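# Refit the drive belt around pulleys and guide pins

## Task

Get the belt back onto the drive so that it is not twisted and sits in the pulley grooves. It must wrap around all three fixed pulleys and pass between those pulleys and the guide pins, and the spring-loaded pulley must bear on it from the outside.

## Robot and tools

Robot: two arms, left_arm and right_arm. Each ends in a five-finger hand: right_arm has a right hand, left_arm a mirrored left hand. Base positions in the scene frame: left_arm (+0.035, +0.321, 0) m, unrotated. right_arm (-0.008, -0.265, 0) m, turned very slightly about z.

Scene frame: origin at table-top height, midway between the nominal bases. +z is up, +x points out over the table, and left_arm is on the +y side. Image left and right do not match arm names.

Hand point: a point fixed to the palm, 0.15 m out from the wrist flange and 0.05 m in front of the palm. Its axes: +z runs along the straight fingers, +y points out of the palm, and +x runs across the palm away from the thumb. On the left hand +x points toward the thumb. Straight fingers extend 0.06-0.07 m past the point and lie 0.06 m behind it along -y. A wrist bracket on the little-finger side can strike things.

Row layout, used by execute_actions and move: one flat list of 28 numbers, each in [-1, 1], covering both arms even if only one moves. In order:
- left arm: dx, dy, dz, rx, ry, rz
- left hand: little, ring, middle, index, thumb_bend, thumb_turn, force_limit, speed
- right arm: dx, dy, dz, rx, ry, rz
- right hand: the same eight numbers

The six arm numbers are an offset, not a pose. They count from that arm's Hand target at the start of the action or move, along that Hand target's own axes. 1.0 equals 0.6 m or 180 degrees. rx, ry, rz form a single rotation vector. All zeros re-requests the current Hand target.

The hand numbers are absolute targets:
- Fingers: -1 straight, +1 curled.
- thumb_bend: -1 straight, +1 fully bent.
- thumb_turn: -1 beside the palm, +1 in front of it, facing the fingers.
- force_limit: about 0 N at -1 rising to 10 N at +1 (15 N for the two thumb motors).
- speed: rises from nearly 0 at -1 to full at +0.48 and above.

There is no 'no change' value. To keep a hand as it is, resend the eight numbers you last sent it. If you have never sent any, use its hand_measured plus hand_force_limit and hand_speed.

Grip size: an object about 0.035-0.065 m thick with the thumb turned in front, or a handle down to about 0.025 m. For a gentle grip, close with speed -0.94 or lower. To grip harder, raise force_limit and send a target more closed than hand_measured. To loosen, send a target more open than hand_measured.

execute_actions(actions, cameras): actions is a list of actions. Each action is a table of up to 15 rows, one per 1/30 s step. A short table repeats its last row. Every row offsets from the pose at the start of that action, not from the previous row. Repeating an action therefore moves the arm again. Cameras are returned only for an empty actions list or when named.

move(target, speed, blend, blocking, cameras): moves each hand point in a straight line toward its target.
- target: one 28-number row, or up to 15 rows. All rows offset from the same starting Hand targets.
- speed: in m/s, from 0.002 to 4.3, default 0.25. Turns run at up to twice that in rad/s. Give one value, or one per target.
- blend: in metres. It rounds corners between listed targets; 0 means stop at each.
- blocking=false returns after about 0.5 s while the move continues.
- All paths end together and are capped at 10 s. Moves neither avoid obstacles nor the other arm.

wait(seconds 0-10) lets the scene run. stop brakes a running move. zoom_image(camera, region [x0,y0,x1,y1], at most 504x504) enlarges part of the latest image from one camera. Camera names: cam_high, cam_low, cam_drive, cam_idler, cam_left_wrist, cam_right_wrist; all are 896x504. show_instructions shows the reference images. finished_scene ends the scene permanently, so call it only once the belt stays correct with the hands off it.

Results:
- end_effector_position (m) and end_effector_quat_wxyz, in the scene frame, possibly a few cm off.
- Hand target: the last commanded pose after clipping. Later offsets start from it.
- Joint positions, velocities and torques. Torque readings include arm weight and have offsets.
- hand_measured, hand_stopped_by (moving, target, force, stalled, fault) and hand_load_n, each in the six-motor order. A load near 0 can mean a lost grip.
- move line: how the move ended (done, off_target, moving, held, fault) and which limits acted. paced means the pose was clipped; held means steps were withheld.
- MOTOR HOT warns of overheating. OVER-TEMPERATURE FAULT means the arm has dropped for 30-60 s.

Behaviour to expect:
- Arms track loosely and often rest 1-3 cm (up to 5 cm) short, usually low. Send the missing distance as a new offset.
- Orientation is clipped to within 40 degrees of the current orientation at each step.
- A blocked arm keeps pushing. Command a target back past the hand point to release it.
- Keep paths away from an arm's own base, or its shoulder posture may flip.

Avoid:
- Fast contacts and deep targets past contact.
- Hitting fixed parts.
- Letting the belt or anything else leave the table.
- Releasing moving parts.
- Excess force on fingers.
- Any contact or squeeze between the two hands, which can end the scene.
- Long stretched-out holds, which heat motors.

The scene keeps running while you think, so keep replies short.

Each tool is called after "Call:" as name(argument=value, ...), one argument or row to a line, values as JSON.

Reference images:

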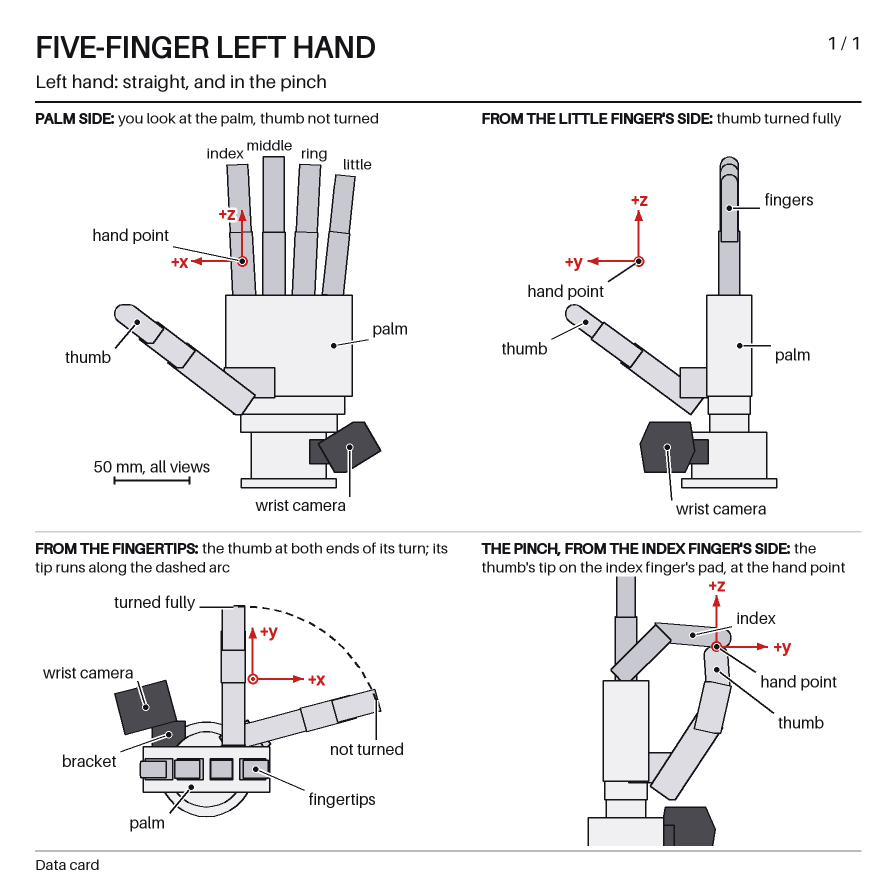

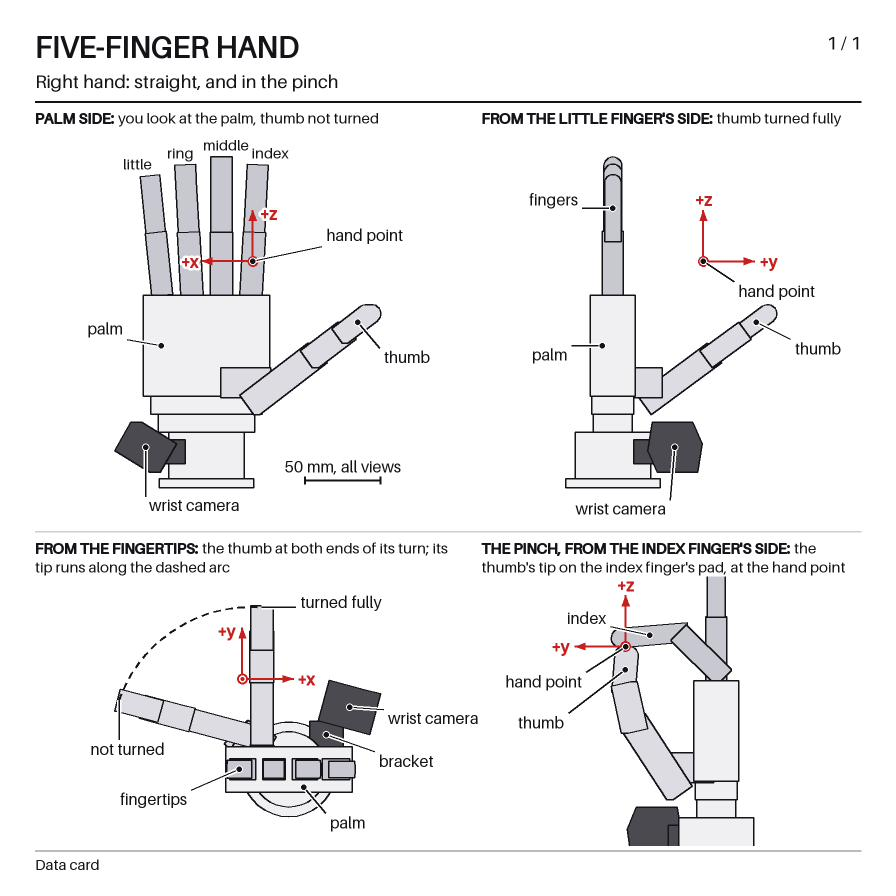

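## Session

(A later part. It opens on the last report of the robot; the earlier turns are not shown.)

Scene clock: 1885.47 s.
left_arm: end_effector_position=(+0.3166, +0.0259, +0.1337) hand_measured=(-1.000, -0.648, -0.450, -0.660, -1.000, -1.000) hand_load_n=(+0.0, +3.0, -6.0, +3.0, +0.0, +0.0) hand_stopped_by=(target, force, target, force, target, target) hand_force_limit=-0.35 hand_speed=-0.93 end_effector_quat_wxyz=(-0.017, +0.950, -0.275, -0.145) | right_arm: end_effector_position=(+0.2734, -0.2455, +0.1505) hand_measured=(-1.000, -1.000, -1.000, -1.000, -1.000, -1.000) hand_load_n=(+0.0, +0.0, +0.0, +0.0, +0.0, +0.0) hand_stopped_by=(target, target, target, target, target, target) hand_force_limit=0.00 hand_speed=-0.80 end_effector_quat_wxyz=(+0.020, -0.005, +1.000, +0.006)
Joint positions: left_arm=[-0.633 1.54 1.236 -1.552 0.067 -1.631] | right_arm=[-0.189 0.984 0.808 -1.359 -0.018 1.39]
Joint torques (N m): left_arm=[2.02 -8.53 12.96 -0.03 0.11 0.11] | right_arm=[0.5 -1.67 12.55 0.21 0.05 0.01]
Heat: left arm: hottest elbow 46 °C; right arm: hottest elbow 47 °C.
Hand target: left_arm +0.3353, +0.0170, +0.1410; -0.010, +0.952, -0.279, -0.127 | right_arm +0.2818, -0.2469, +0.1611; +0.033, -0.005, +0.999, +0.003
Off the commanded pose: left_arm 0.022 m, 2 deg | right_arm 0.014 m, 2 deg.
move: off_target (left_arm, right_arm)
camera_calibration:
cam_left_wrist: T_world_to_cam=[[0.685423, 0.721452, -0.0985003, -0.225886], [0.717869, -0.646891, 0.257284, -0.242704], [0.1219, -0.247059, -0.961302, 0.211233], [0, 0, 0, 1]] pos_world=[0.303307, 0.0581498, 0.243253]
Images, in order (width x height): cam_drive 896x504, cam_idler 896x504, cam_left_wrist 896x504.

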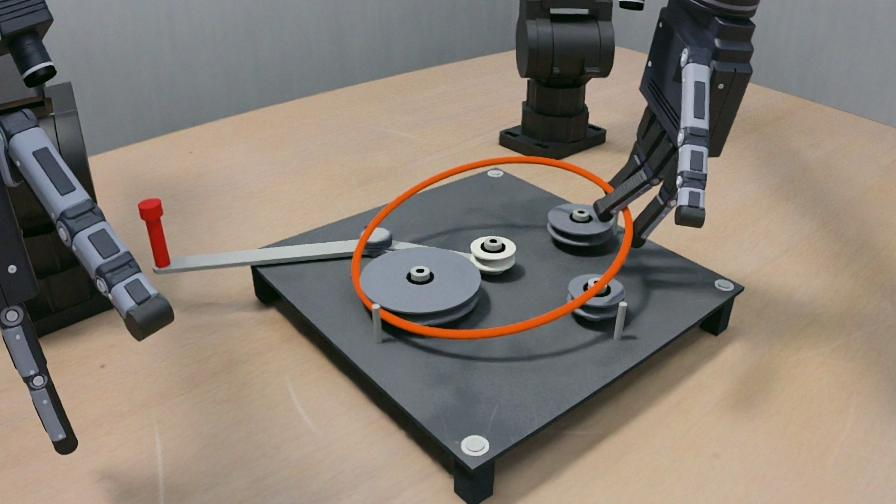

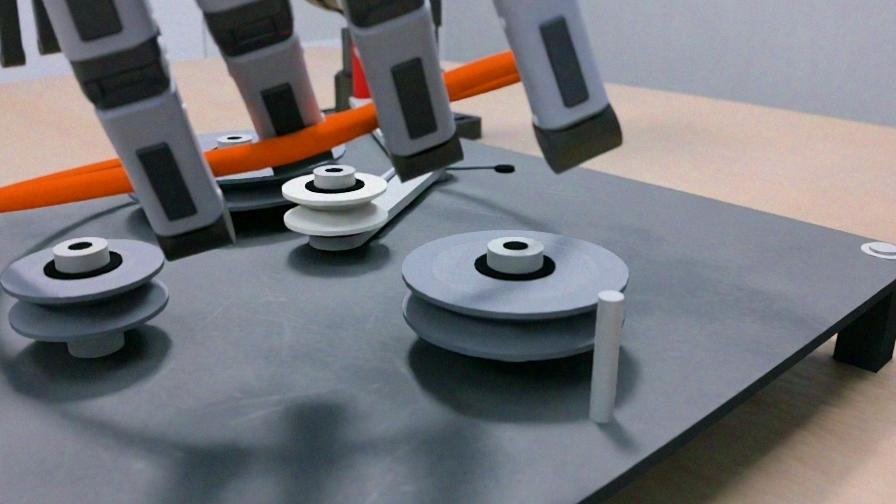

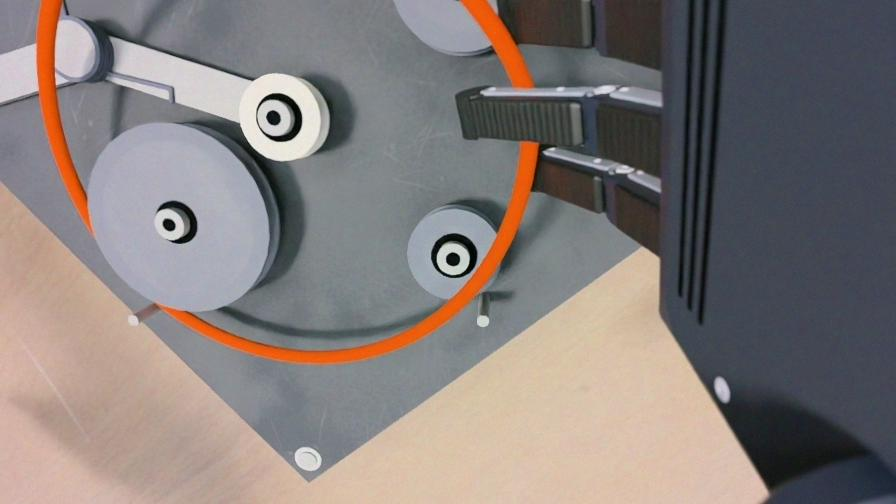

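Call:
move(
  target=[0.0212, -0.0059, -0.0058, 0, 0, 0, -1, -0.5, -0.45, -0.5, -1, -1, -0.35, -0.93, 0, 0, 0, 0, 0, 0, -1, -1, -1, -1, -1, -1, 0, -0.8],
  speed=0.05,
  cameras=["cam_drive","cam_left_wrist","cam_idler"],
)

Call:
zoom_image(
  camera="cam_drive",
  region=[340, 240, 660, 370],
)

Call:
zoom_image(
  camera="cam_drive",
  region=[520, 220, 680, 350],
)

Call:
zoom_image(
  camera="cam_left_wrist",
  region=[350, 160, 590, 360],
)

Scene clock: 1894.47 s.
left_arm: end_effector_position=(+0.3309, +0.0204, +0.1337) hand_measured=(-1.000, -0.648, -0.450, -0.660, -1.000, -1.000) hand_load_n=(-0.5, +3.0, -5.5, +3.0, +0.0, +0.0) hand_stopped_by=(target, force, target, force, target, target) hand_force_limit=-0.35 hand_speed=-0.93 end_effector_quat_wxyz=(-0.016, +0.951, -0.275, -0.142) | right_arm: end_effector_position=(+0.2734, -0.2455, +0.1505) hand_measured=(-1.000, -1.000, -1.000, -1.000, -1.000, -1.000) hand_load_n=(+0.0, +0.0, +0.0, +0.0, +0.0, +0.0) hand_stopped_by=(target, target, target, target, target, target) hand_force_limit=0.00 hand_speed=-0.80 end_effector_quat_wxyz=(+0.020, -0.005, +1.000, +0.006)
Joint positions: left_arm=[-0.623 1.573 1.274 -1.551 0.064 -1.621] | right_arm=[-0.189 0.984 0.808 -1.359 -0.018 1.39]
Joint torques (N m): left_arm=[2.08 -9.05 13.03 -0.31 0.09 0.04] | right_arm=[0.91 -1.55 12.52 0.23 0.07 0.03]
Heat: left arm: hottest elbow 47 °C; right arm: hottest elbow 47 °C.
Hand target: left_arm +0.3485, +0.0131, +0.1412; -0.010, +0.952, -0.279, -0.126 | right_arm +0.2818, -0.2469, +0.1611; +0.033, -0.005, +0.999, +0.003
Off the commanded pose: left_arm 0.020 m, 2 deg | right_arm 0.014 m, 2 deg.
move: off_target (left_arm, right_arm)
camera_calibration:
cam_left_wrist: T_world_to_cam=[[0.686371, 0.720607, -0.0980808, -0.232128], [0.716075, -0.646096, 0.264189, -0.256767], [0.127007, -0.251565, -0.959471, 0.206241], [0, 0, 0, 1]] pos_world=[0.316996, 0.0532595, 0.24295]
Images, in order (width x height): cam_drive 896x504, cam_idler 896x504, cam_left_wrist 896x504.

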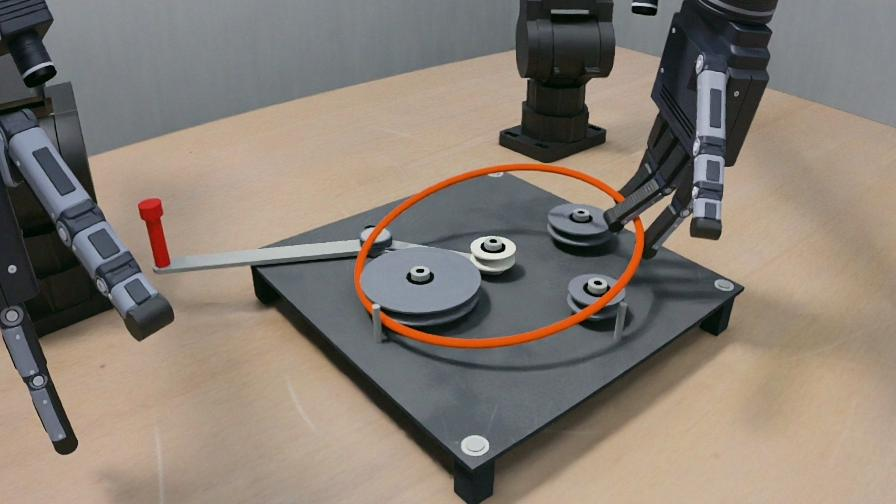

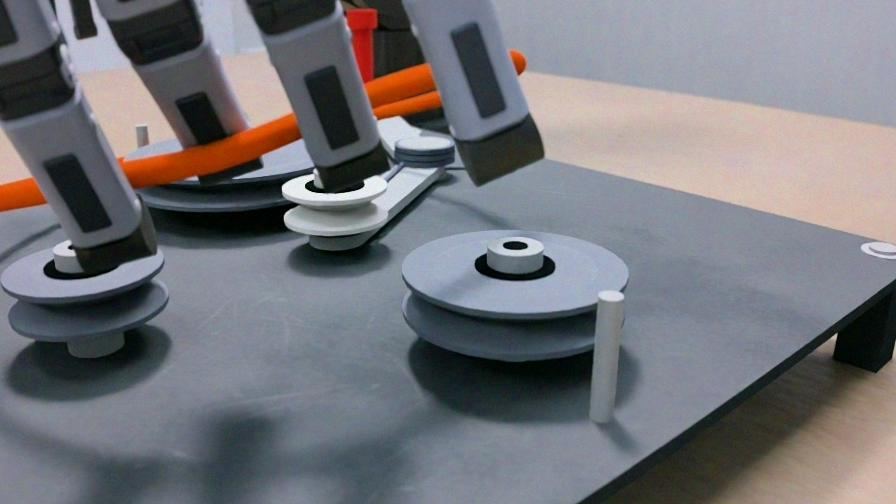

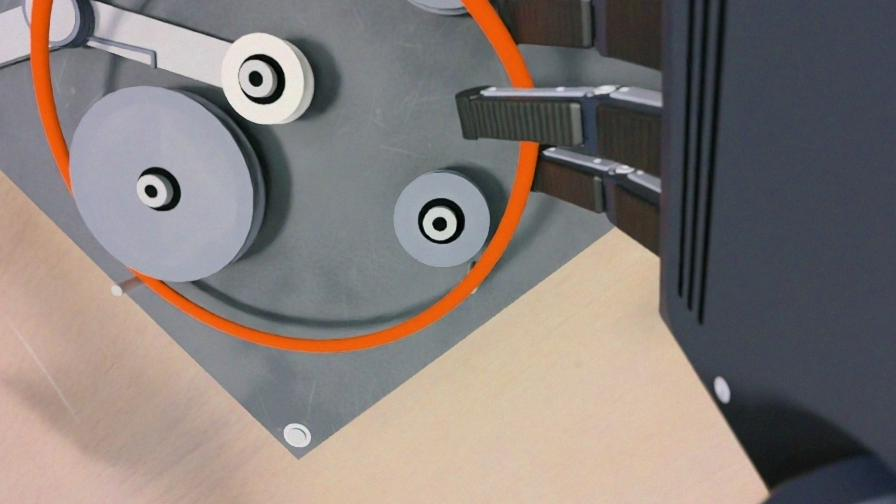

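Scaled by 1.575 from the camera's 896x504 image, which has a finer 1280x720 frame.

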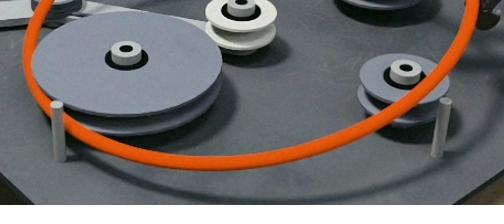

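Scaled by 3.150 from the camera's 896x504 image, which has a finer 1280x720 frame.

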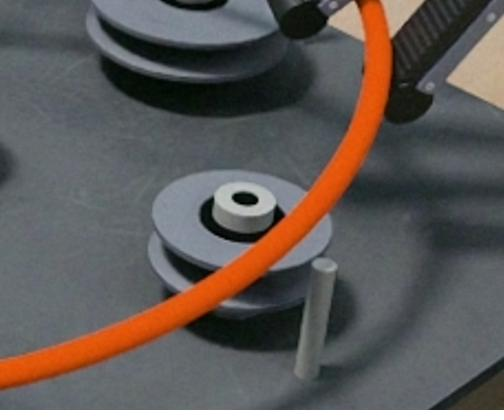

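Scaled by 2.100 from the camera's 896x504 image, which has a finer 1280x720 frame.

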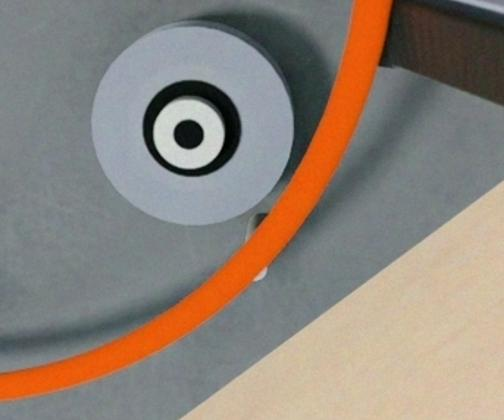

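Call:
move(
  target=[-0.0022, 0.0028, 0.0145, 0, 0, 0, -1, -0.5, -0.45, -0.5, -1, -1, -0.35, -0.93, 0, 0, 0, 0, 0, 0, -1, -1, -1, -1, -1, -1, 0, -0.8],
  speed=0.05,
  cameras=["cam_drive","cam_left_wrist","cam_idler"],
)

Call:
zoom_image(
  camera="cam_drive",
  region=[340, 240, 660, 370],
)

Call:
zoom_image(
  camera="cam_drive",
  region=[520, 220, 680, 350],
)

Call:
zoom_image(
  camera="cam_left_wrist",
  region=[350, 160, 590, 360],
)

Scene clock: 1913.87 s.
left_arm: end_effector_position=(+0.3343, +0.0179, +0.1333) hand_measured=(-1.000, -0.648, -0.450, -0.660, -1.000, -1.000) hand_load_n=(+0.0, +3.0, -6.0, +3.0, +0.0, +0.0) hand_stopped_by=(target, force, target, force, target, target) hand_force_limit=-0.35 hand_speed=-0.93 end_effector_quat_wxyz=(-0.013, +0.952, -0.276, -0.134) | right_arm: end_effector_position=(+0.2734, -0.2455, +0.1505) hand_measured=(-1.000, -1.000, -1.000, -1.000, -1.000, -1.000) hand_load_n=(+0.0, +0.0, +0.0, +0.0, +0.0, +0.0) hand_stopped_by=(target, target, target, target, target, target) hand_force_limit=0.00 hand_speed=-0.80 end_effector_quat_wxyz=(+0.020, -0.005, +1.000, +0.006)
Joint positions: left_arm=[-0.623 1.573 1.275 -1.536 0.064 -1.621] | right_arm=[-0.189 0.984 0.808 -1.359 -0.018 1.39]
Joint torques (N m): left_arm=[1.73 -9.17 10.99 0.01 0.16 0.02] | right_arm=[0.26 -1.67 12.53 0.16 0.06 0.02]
Heat: left arm: hottest elbow 48 °C; right arm: hottest elbow 47 °C.
Hand target: left_arm +0.3446, +0.0131, +0.1332; -0.010, +0.952, -0.279, -0.126 | right_arm +0.2818, -0.2469, +0.1611; +0.033, -0.005, +0.999, +0.003
Off the commanded pose: left_arm 0.011 m, 1 deg | right_arm 0.014 m, 2 deg.
move: off_target (left_arm, right_arm)
camera_calibration:
cam_left_wrist: T_world_to_cam=[[0.687924, 0.719409, -0.0959803, -0.233506], [0.712286, -0.643816, 0.279554, -0.261625], [0.13932, -0.260677, -0.95532, 0.200365], [0, 0, 0, 1]] pos_world=[0.319071, 0.0517784, 0.24214]
Images, in order (width x height): cam_drive 896x504, cam_idler 896x504, cam_left_wrist 896x504.

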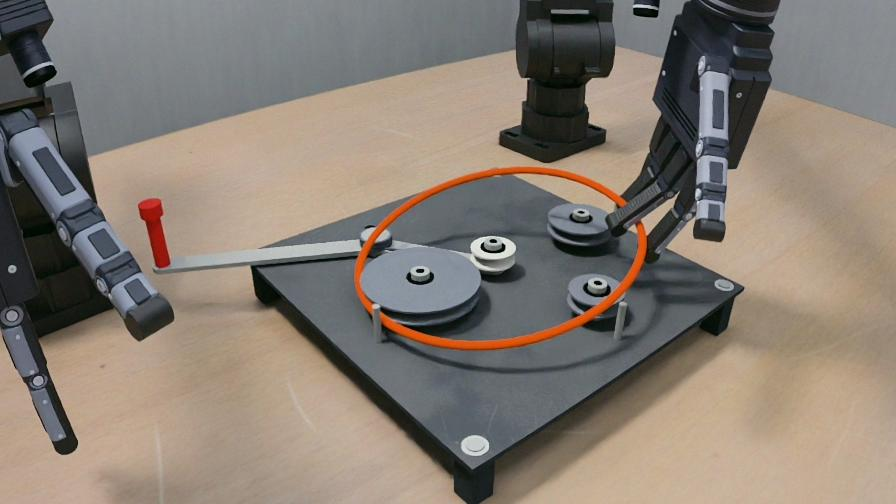

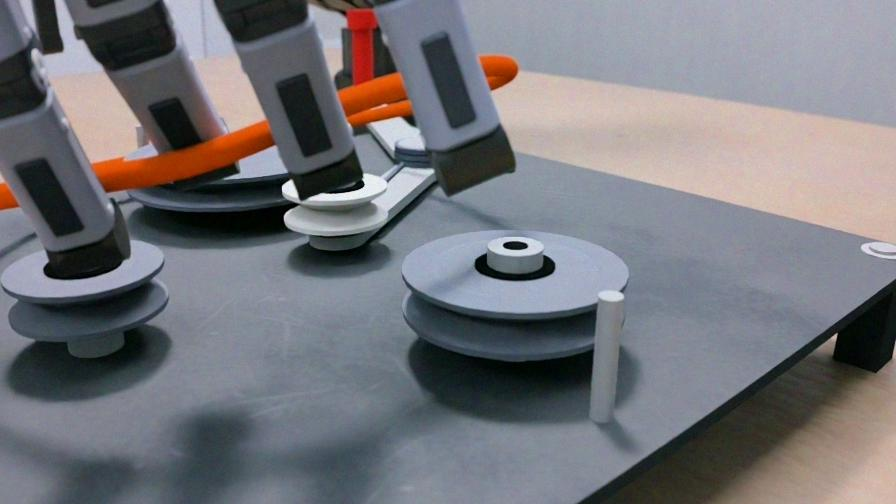

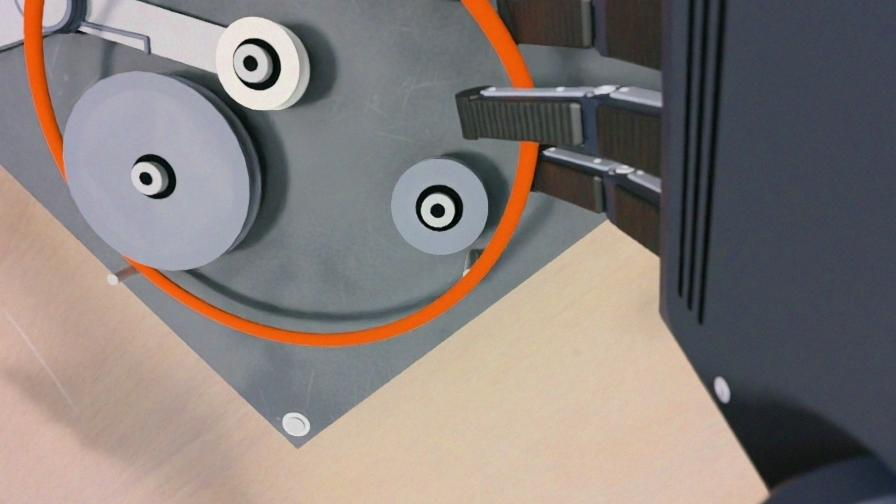

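Scaled by 1.575 from the camera's 896x504 image, which has a finer 1280x720 frame.

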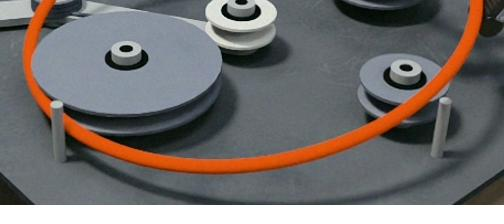

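Scaled by 3.150 from the camera's 896x504 image, which has a finer 1280x720 frame.

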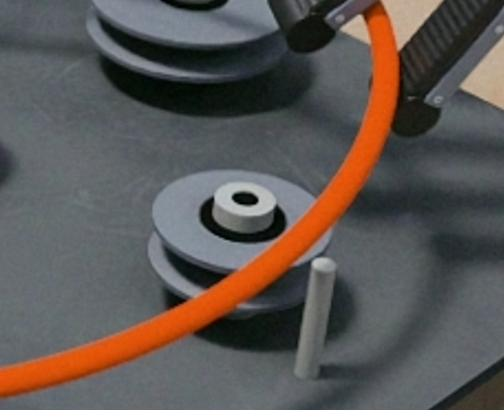

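Scaled by 2.100 from the camera's 896x504 image, which has a finer 1280x720 frame.

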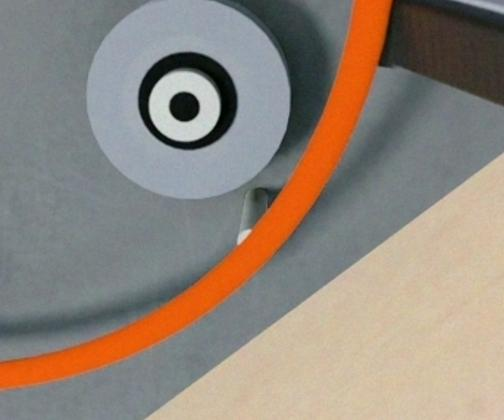

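Call:
move(
  target=[-0.0067, 0.0063, 0.0193, 0, 0, 0, -1, -0.5, -0.45, -0.5, -1, -1, -0.35, -0.93, 0, 0, 0, 0, 0, 0, -1, -1, -1, -1, -1, -1, 0, -0.8],
  speed=0.05,
  cameras=["cam_drive","cam_left_wrist","cam_idler"],
)

Call:
zoom_image(
  camera="cam_drive",
  region=[340, 240, 660, 370],
)

Call:
zoom_image(
  camera="cam_drive",
  region=[520, 220, 680, 350],
)

Call:
zoom_image(
  camera="cam_left_wrist",
  region=[350, 160, 590, 360],
)

Scene clock: 1923.57 s.
left_arm: end_effector_position=(+0.3367, +0.0162, +0.1281) hand_measured=(-1.000, -0.648, -0.450, -0.660, -1.000, -1.000) hand_load_n=(+0.0, +3.0, -6.0, +3.0, +0.0, -0.5) hand_stopped_by=(target, force, target, force, target, target) hand_force_limit=-0.35 hand_speed=-0.93 end_effector_quat_wxyz=(-0.010, +0.953, -0.276, -0.127) | right_arm: end_effector_position=(+0.2734, -0.2455, +0.1505) hand_measured=(-1.000, -1.000, -1.000, -1.000, -1.000, -1.000) hand_load_n=(+0.0, +0.0, +0.0, +0.0, +0.0, +0.0) hand_stopped_by=(target, target, target, target, target, target) hand_force_limit=0.00 hand_speed=-0.80 end_effector_quat_wxyz=(+0.020, -0.005, +1.000, +0.006)
Joint positions: left_arm=[-0.623 1.573 1.262 -1.507 0.064 -1.621] | right_arm=[-0.189 0.984 0.808 -1.359 -0.018 1.39]
Joint torques (N m): left_arm=[0.85 -9.76 8.83 0.05 0.29 -0.08] | right_arm=[0.73 -1.9 12.48 0.28 0.08 -0.01]
Heat: left arm: hottest elbow 48 °C; right arm: hottest elbow 47 °C.
Hand target: left_arm +0.3365, +0.0131, +0.1232; -0.010, +0.952, -0.279, -0.126 | right_arm +0.2818, -0.2469, +0.1611; +0.033, -0.005, +0.999, +0.003
Off the commanded pose: left_arm 0.006 m, 0 deg | right_arm 0.014 m, 2 deg.
move: off_target (right_arm)
camera_calibration:
cam_left_wrist: T_world_to_cam=[[0.689197, 0.718495, -0.0936625, -0.235083], [0.708446, -0.641081, 0.295162, -0.263662], [0.152027, -0.269779, -0.950845, 0.189856], [0, 0, 0, 1]] pos_world=[0.319945, 0.0510969, 0.236328]
Images, in order (width x height): cam_drive 896x504, cam_idler 896x504, cam_left_wrist 896x504.

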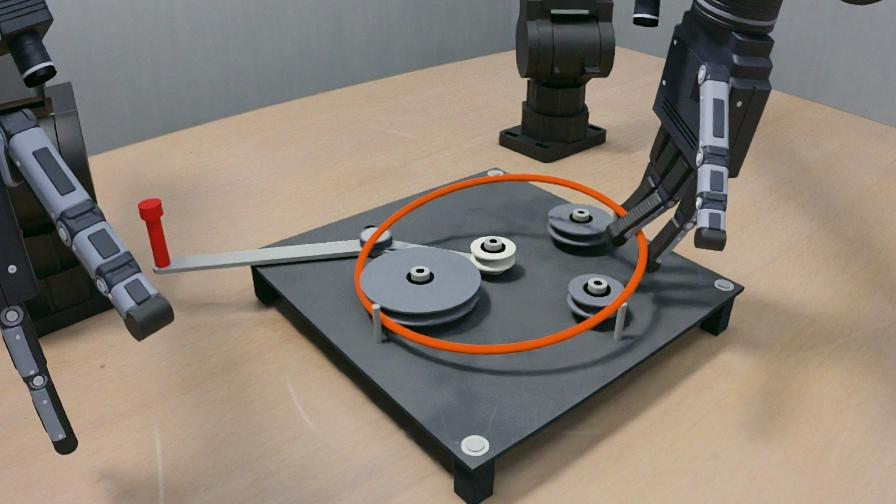

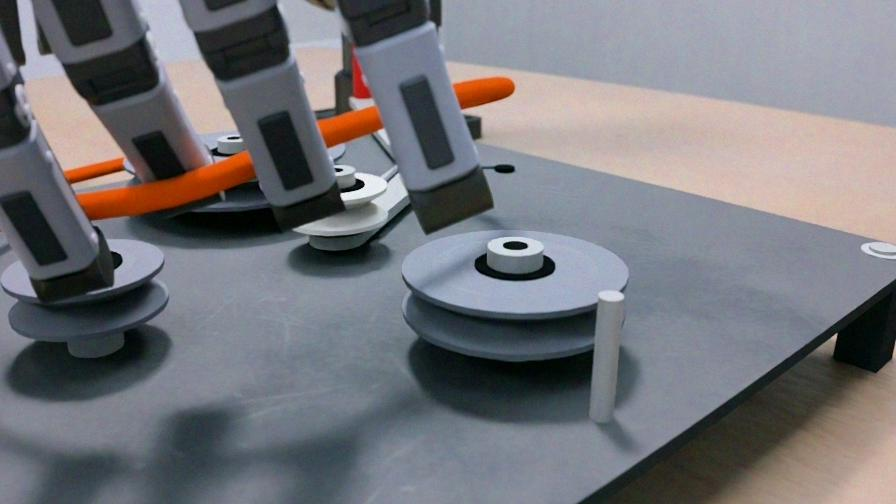

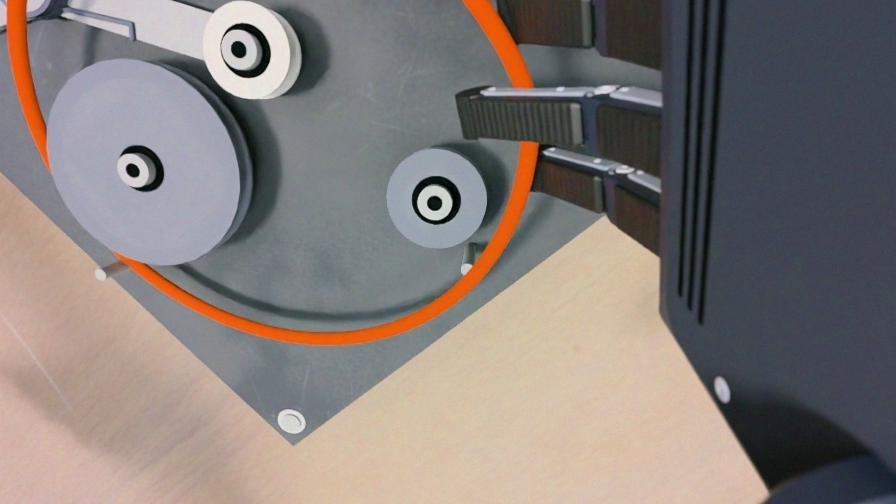

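Scaled by 1.575 from the camera's 896x504 image, which has a finer 1280x720 frame.

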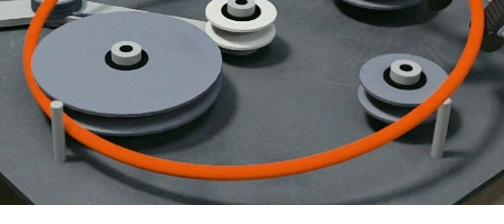

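Scaled by 3.150 from the camera's 896x504 image, which has a finer 1280x720 frame.

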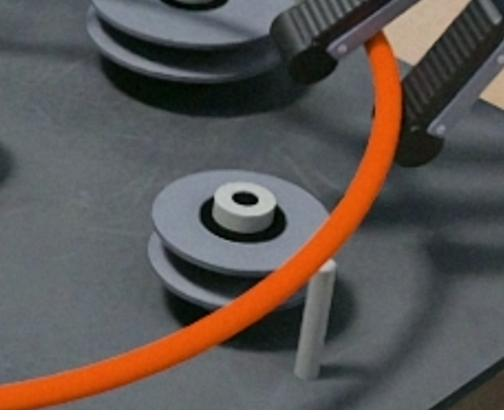

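Scaled by 2.100 from the camera's 896x504 image, which has a finer 1280x720 frame.

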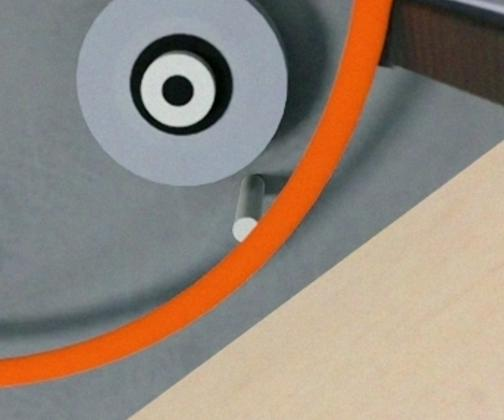

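Call:
move(
  target=[-0.0112, 0.0052, 0.0205, 0, 0, 0, -1, -0.5, -0.45, -0.5, -1, -1, -0.35, -0.93, 0, 0, 0, 0, 0, 0, -1, -1, -1, -1, -1, -1, 0, -0.8],
  speed=0.05,
  cameras=["cam_drive","cam_left_wrist","cam_idler"],
)

Call:
zoom_image(
  camera="cam_drive",
  region=[340, 240, 660, 370],
)

Call:
zoom_image(
  camera="cam_drive",
  region=[520, 220, 680, 350],
)

Call:
zoom_image(
  camera="cam_left_wrist",
  region=[350, 160, 590, 360],
)

Scene clock: 1935.57 s.
left_arm: end_effector_position=(+0.3278, +0.0193, +0.1129) hand_measured=(-1.000, -0.648, -0.450, -0.660, -1.000, -1.000) hand_load_n=(+0.0, +3.5, -5.5, +2.5, +0.0, +0.0) hand_stopped_by=(target, force, target, force, target, target) hand_force_limit=-0.35 hand_speed=-0.93 end_effector_quat_wxyz=(-0.012, +0.951, -0.278, -0.133) | right_arm: end_effector_position=(+0.2734, -0.2455, +0.1505) hand_measured=(-1.000, -1.000, -1.000, -1.000, -1.000, -1.000) hand_load_n=(+0.0, +0.0, +0.0, +0.0, +0.0, +0.0) hand_stopped_by=(target, target, target, target, target, target) hand_force_limit=0.00 hand_speed=-0.80 end_effector_quat_wxyz=(+0.020, -0.005, +1.000, +0.006)
Joint positions: left_arm=[-0.629 1.573 1.219 -1.475 0.067 -1.621] | right_arm=[-0.189 0.984 0.808 -1.359 -0.018 1.39]
Joint torques (N m): left_arm=[0.56 -10.58 8.58 0.12 0.31 -0.16] | right_arm=[0.56 -1.38 12.71 0.21 0.05 0.02]
Heat: left arm: hottest elbow 46 °C; right arm: hottest elbow 47 °C.
Hand target: left_arm +0.3266, +0.0150, +0.1131; -0.010, +0.952, -0.279, -0.126 | right_arm +0.2818, -0.2469, +0.1611; +0.033, -0.005, +0.999, +0.003
Off the commanded pose: left_arm 0.004 m, 1 deg | right_arm 0.014 m, 2 deg.
move: off_target (right_arm)
camera_calibration:
cam_left_wrist: T_world_to_cam=[[0.691518, 0.715733, -0.0976198, -0.232877], [0.708653, -0.645971, 0.283783, -0.249613], [0.140054, -0.26542, -0.953906, 0.181818], [0, 0, 0, 1]] pos_world=[0.312463, 0.053693, 0.22154]
Images, in order (width x height): cam_drive 896x504, cam_idler 896x504, cam_left_wrist 896x504.

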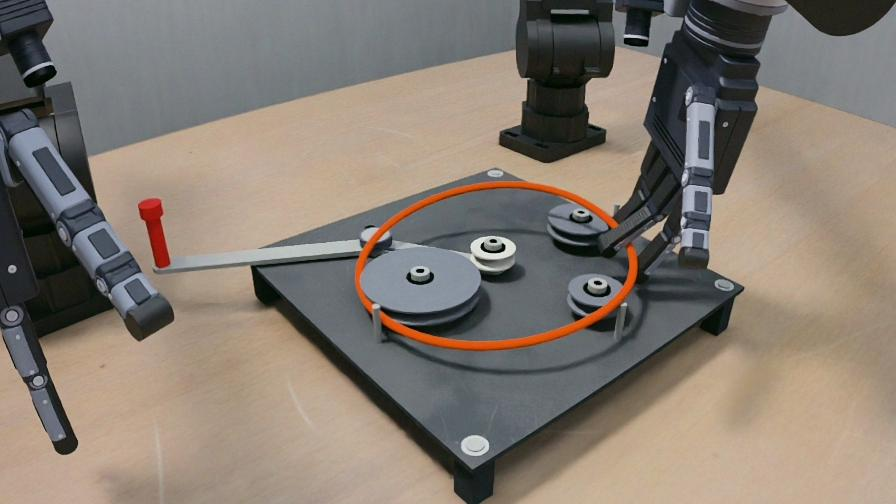

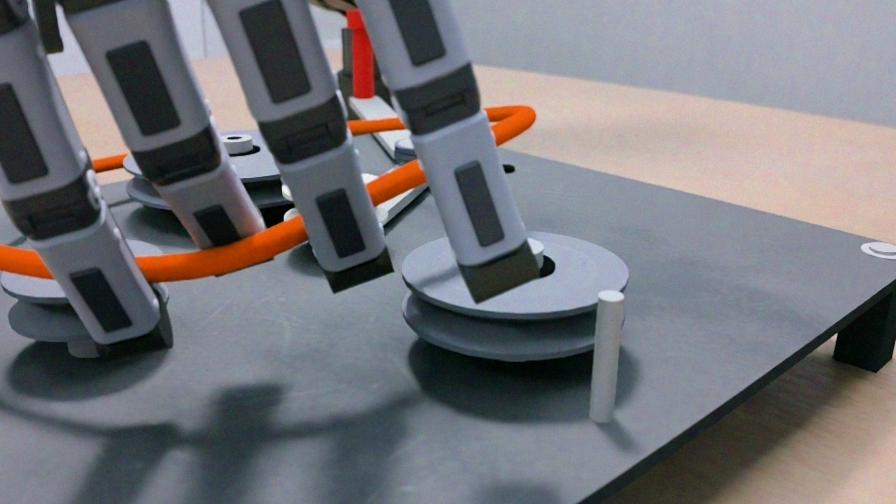

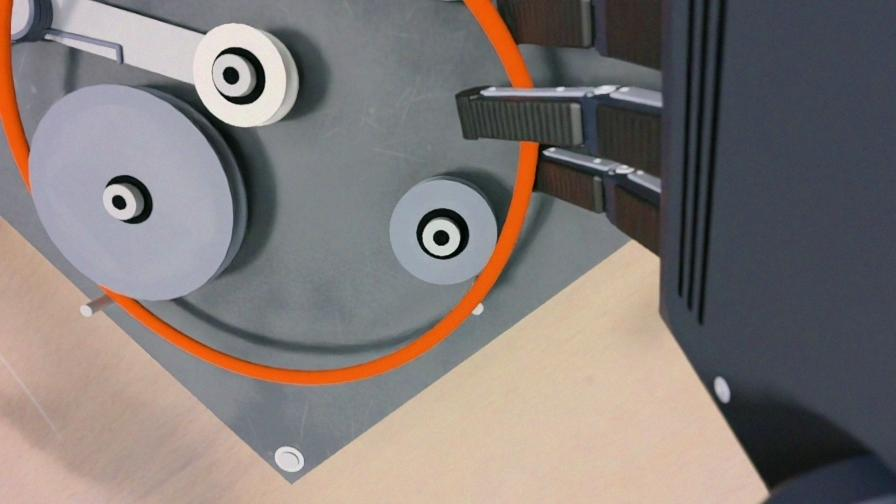

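Scaled by 1.575 from the camera's 896x504 image, which has a finer 1280x720 frame.

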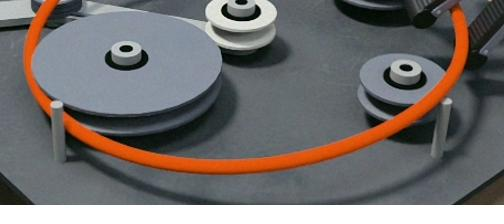

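Scaled by 3.150 from the camera's 896x504 image, which has a finer 1280x720 frame.

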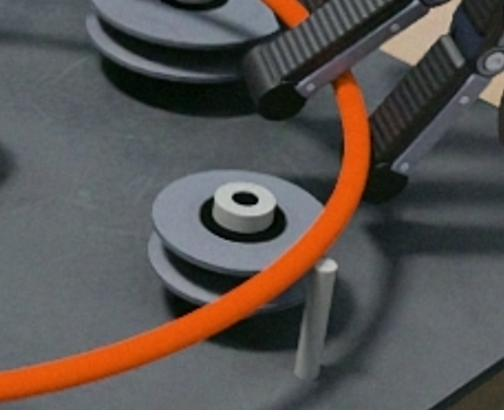

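Scaled by 2.100 from the camera's 896x504 image, which has a finer 1280x720 frame.

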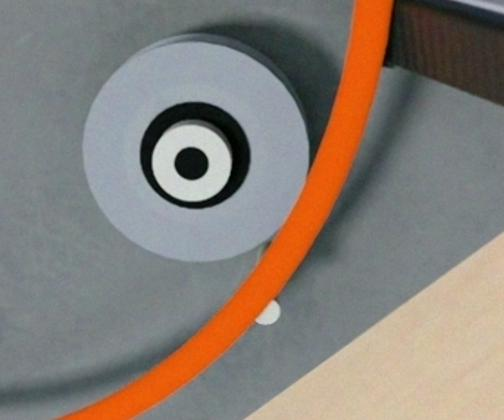

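Call:
move(
  target=[0.0108, -0.0008, 0.0179, 0, 0, 0, 0.0, -0.5, -0.45, -0.5, -1, -1, -0.35, -0.6, 0, 0, 0, 0, 0, 0, -1, -1, -1, -1, -1, -1, 0, -0.8],
  speed=0.04,
  cameras=["cam_drive","cam_left_wrist","cam_idler"],
)

Call:
zoom_image(
  camera="cam_drive",
  region=[340, 240, 660, 370],
)

Call:
zoom_image(
  camera="cam_drive",
  region=[520, 220, 680, 350],
)

Call:
zoom_image(
  camera="cam_left_wrist",
  region=[350, 160, 590, 360],
)

Scene clock: 1963.00 s.
left_arm: end_effector_position=(+0.3308, +0.0172, +0.1088) hand_measured=(+0.000, -0.648, -0.450, -0.660, -1.000, -1.000) hand_load_n=(+0.0, +3.5, -5.5, +2.0, +0.0, +0.0) hand_stopped_by=(target, force, target, force, target, target) hand_force_limit=-0.35 hand_speed=-0.60 end_effector_quat_wxyz=(-0.009, +0.952, -0.279, -0.124) | right_arm: end_effector_position=(+0.2734, -0.2455, +0.1505) hand_measured=(-1.000, -1.000, -1.000, -1.000, -1.000, -1.000) hand_load_n=(+0.0, +0.0, +0.0, +0.0, -0.5, +0.0) hand_stopped_by=(target, target, target, target, target, target) hand_force_limit=0.00 hand_speed=-0.80 end_effector_quat_wxyz=(+0.020, -0.005, +1.000, +0.006)
Joint positions: left_arm=[-0.629 1.573 1.209 -1.446 0.067 -1.621] | right_arm=[-0.189 0.984 0.808 -1.359 -0.018 1.39]
Joint torques (N m): left_arm=[0.44 -9.11 8.59 0.14 0.3 -0.15] | right_arm=[0.73 -1.73 12.55 0.34 0.09 0.02]
Heat: left arm: hottest elbow 45 °C; right arm: hottest elbow 47 °C.
Hand target: left_arm +0.3296, +0.0129, +0.1011; -0.010, +0.952, -0.279, -0.126 | right_arm +0.2818, -0.2469, +0.1611; +0.033, -0.005, +0.999, +0.003
Off the commanded pose: left_arm 0.009 m, 0 deg | right_arm 0.014 m, 2 deg.
move: off_target (right_arm)
camera_calibration:
cam_left_wrist: T_world_to_cam=[[0.693027, 0.714641, -0.0948777, -0.234676], [0.704105, -0.642729, 0.301887, -0.252453], [0.15476, -0.27602, -0.948611, 0.171598], [0, 0, 0, 1]] pos_world=[0.313834, 0.0528146, 0.216727]
Images, in order (width x height): cam_drive 896x504, cam_idler 896x504, cam_left_wrist 896x504.

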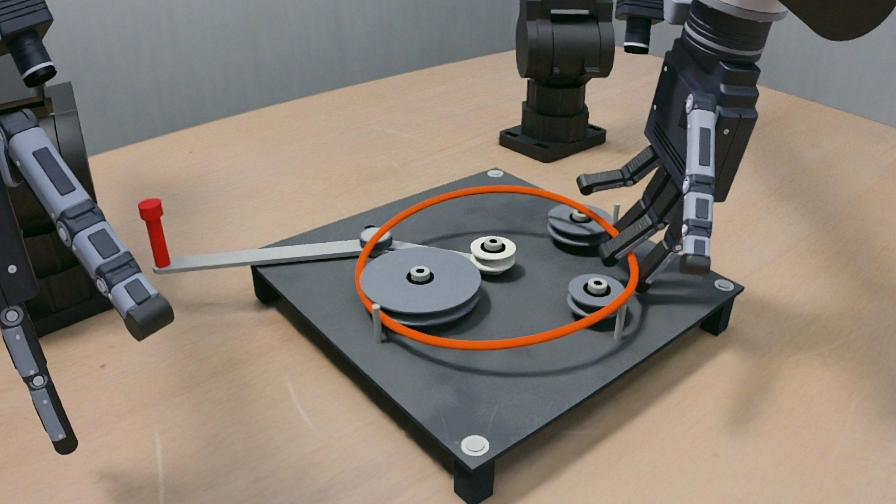

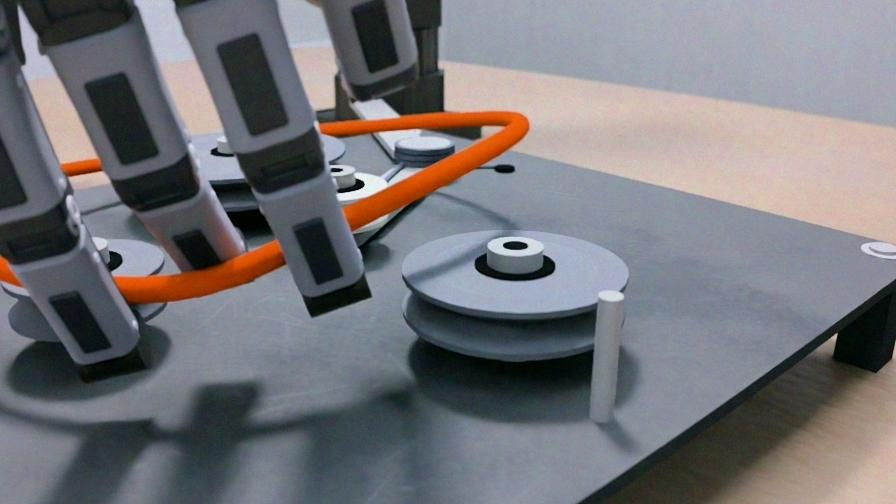

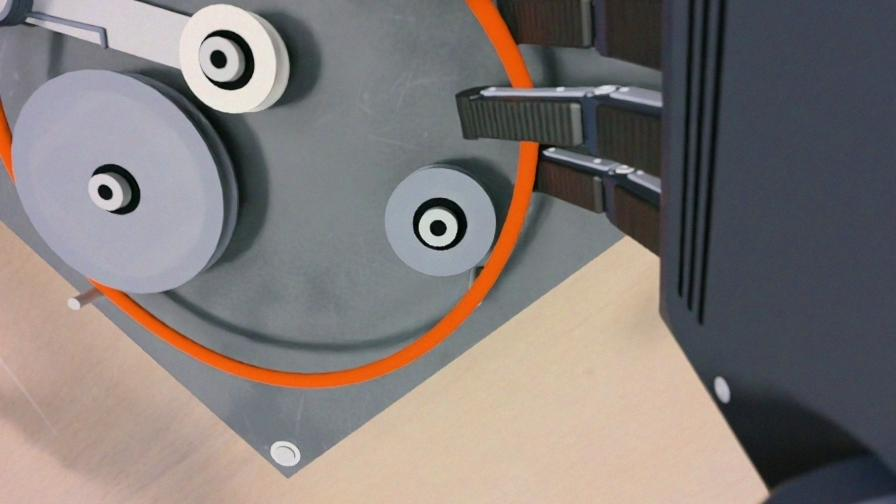

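Scaled by 1.575 from the camera's 896x504 image, which has a finer 1280x720 frame.

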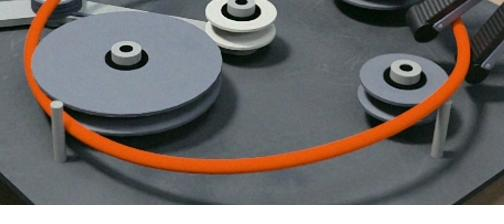

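Scaled by 3.150 from the camera's 896x504 image, which has a finer 1280x720 frame.

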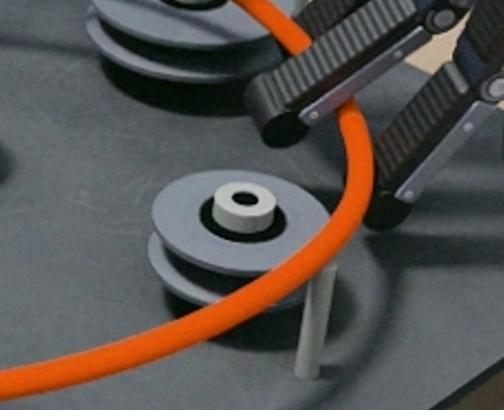

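Scaled by 2.100 from the camera's 896x504 image, which has a finer 1280x720 frame.

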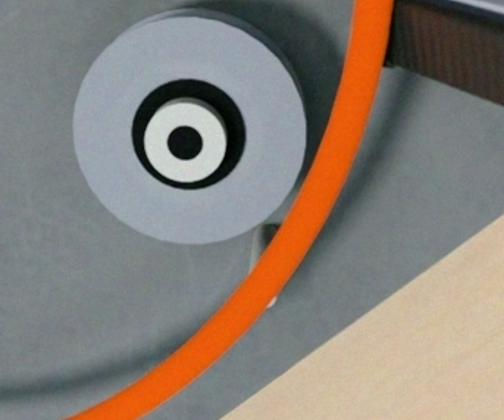

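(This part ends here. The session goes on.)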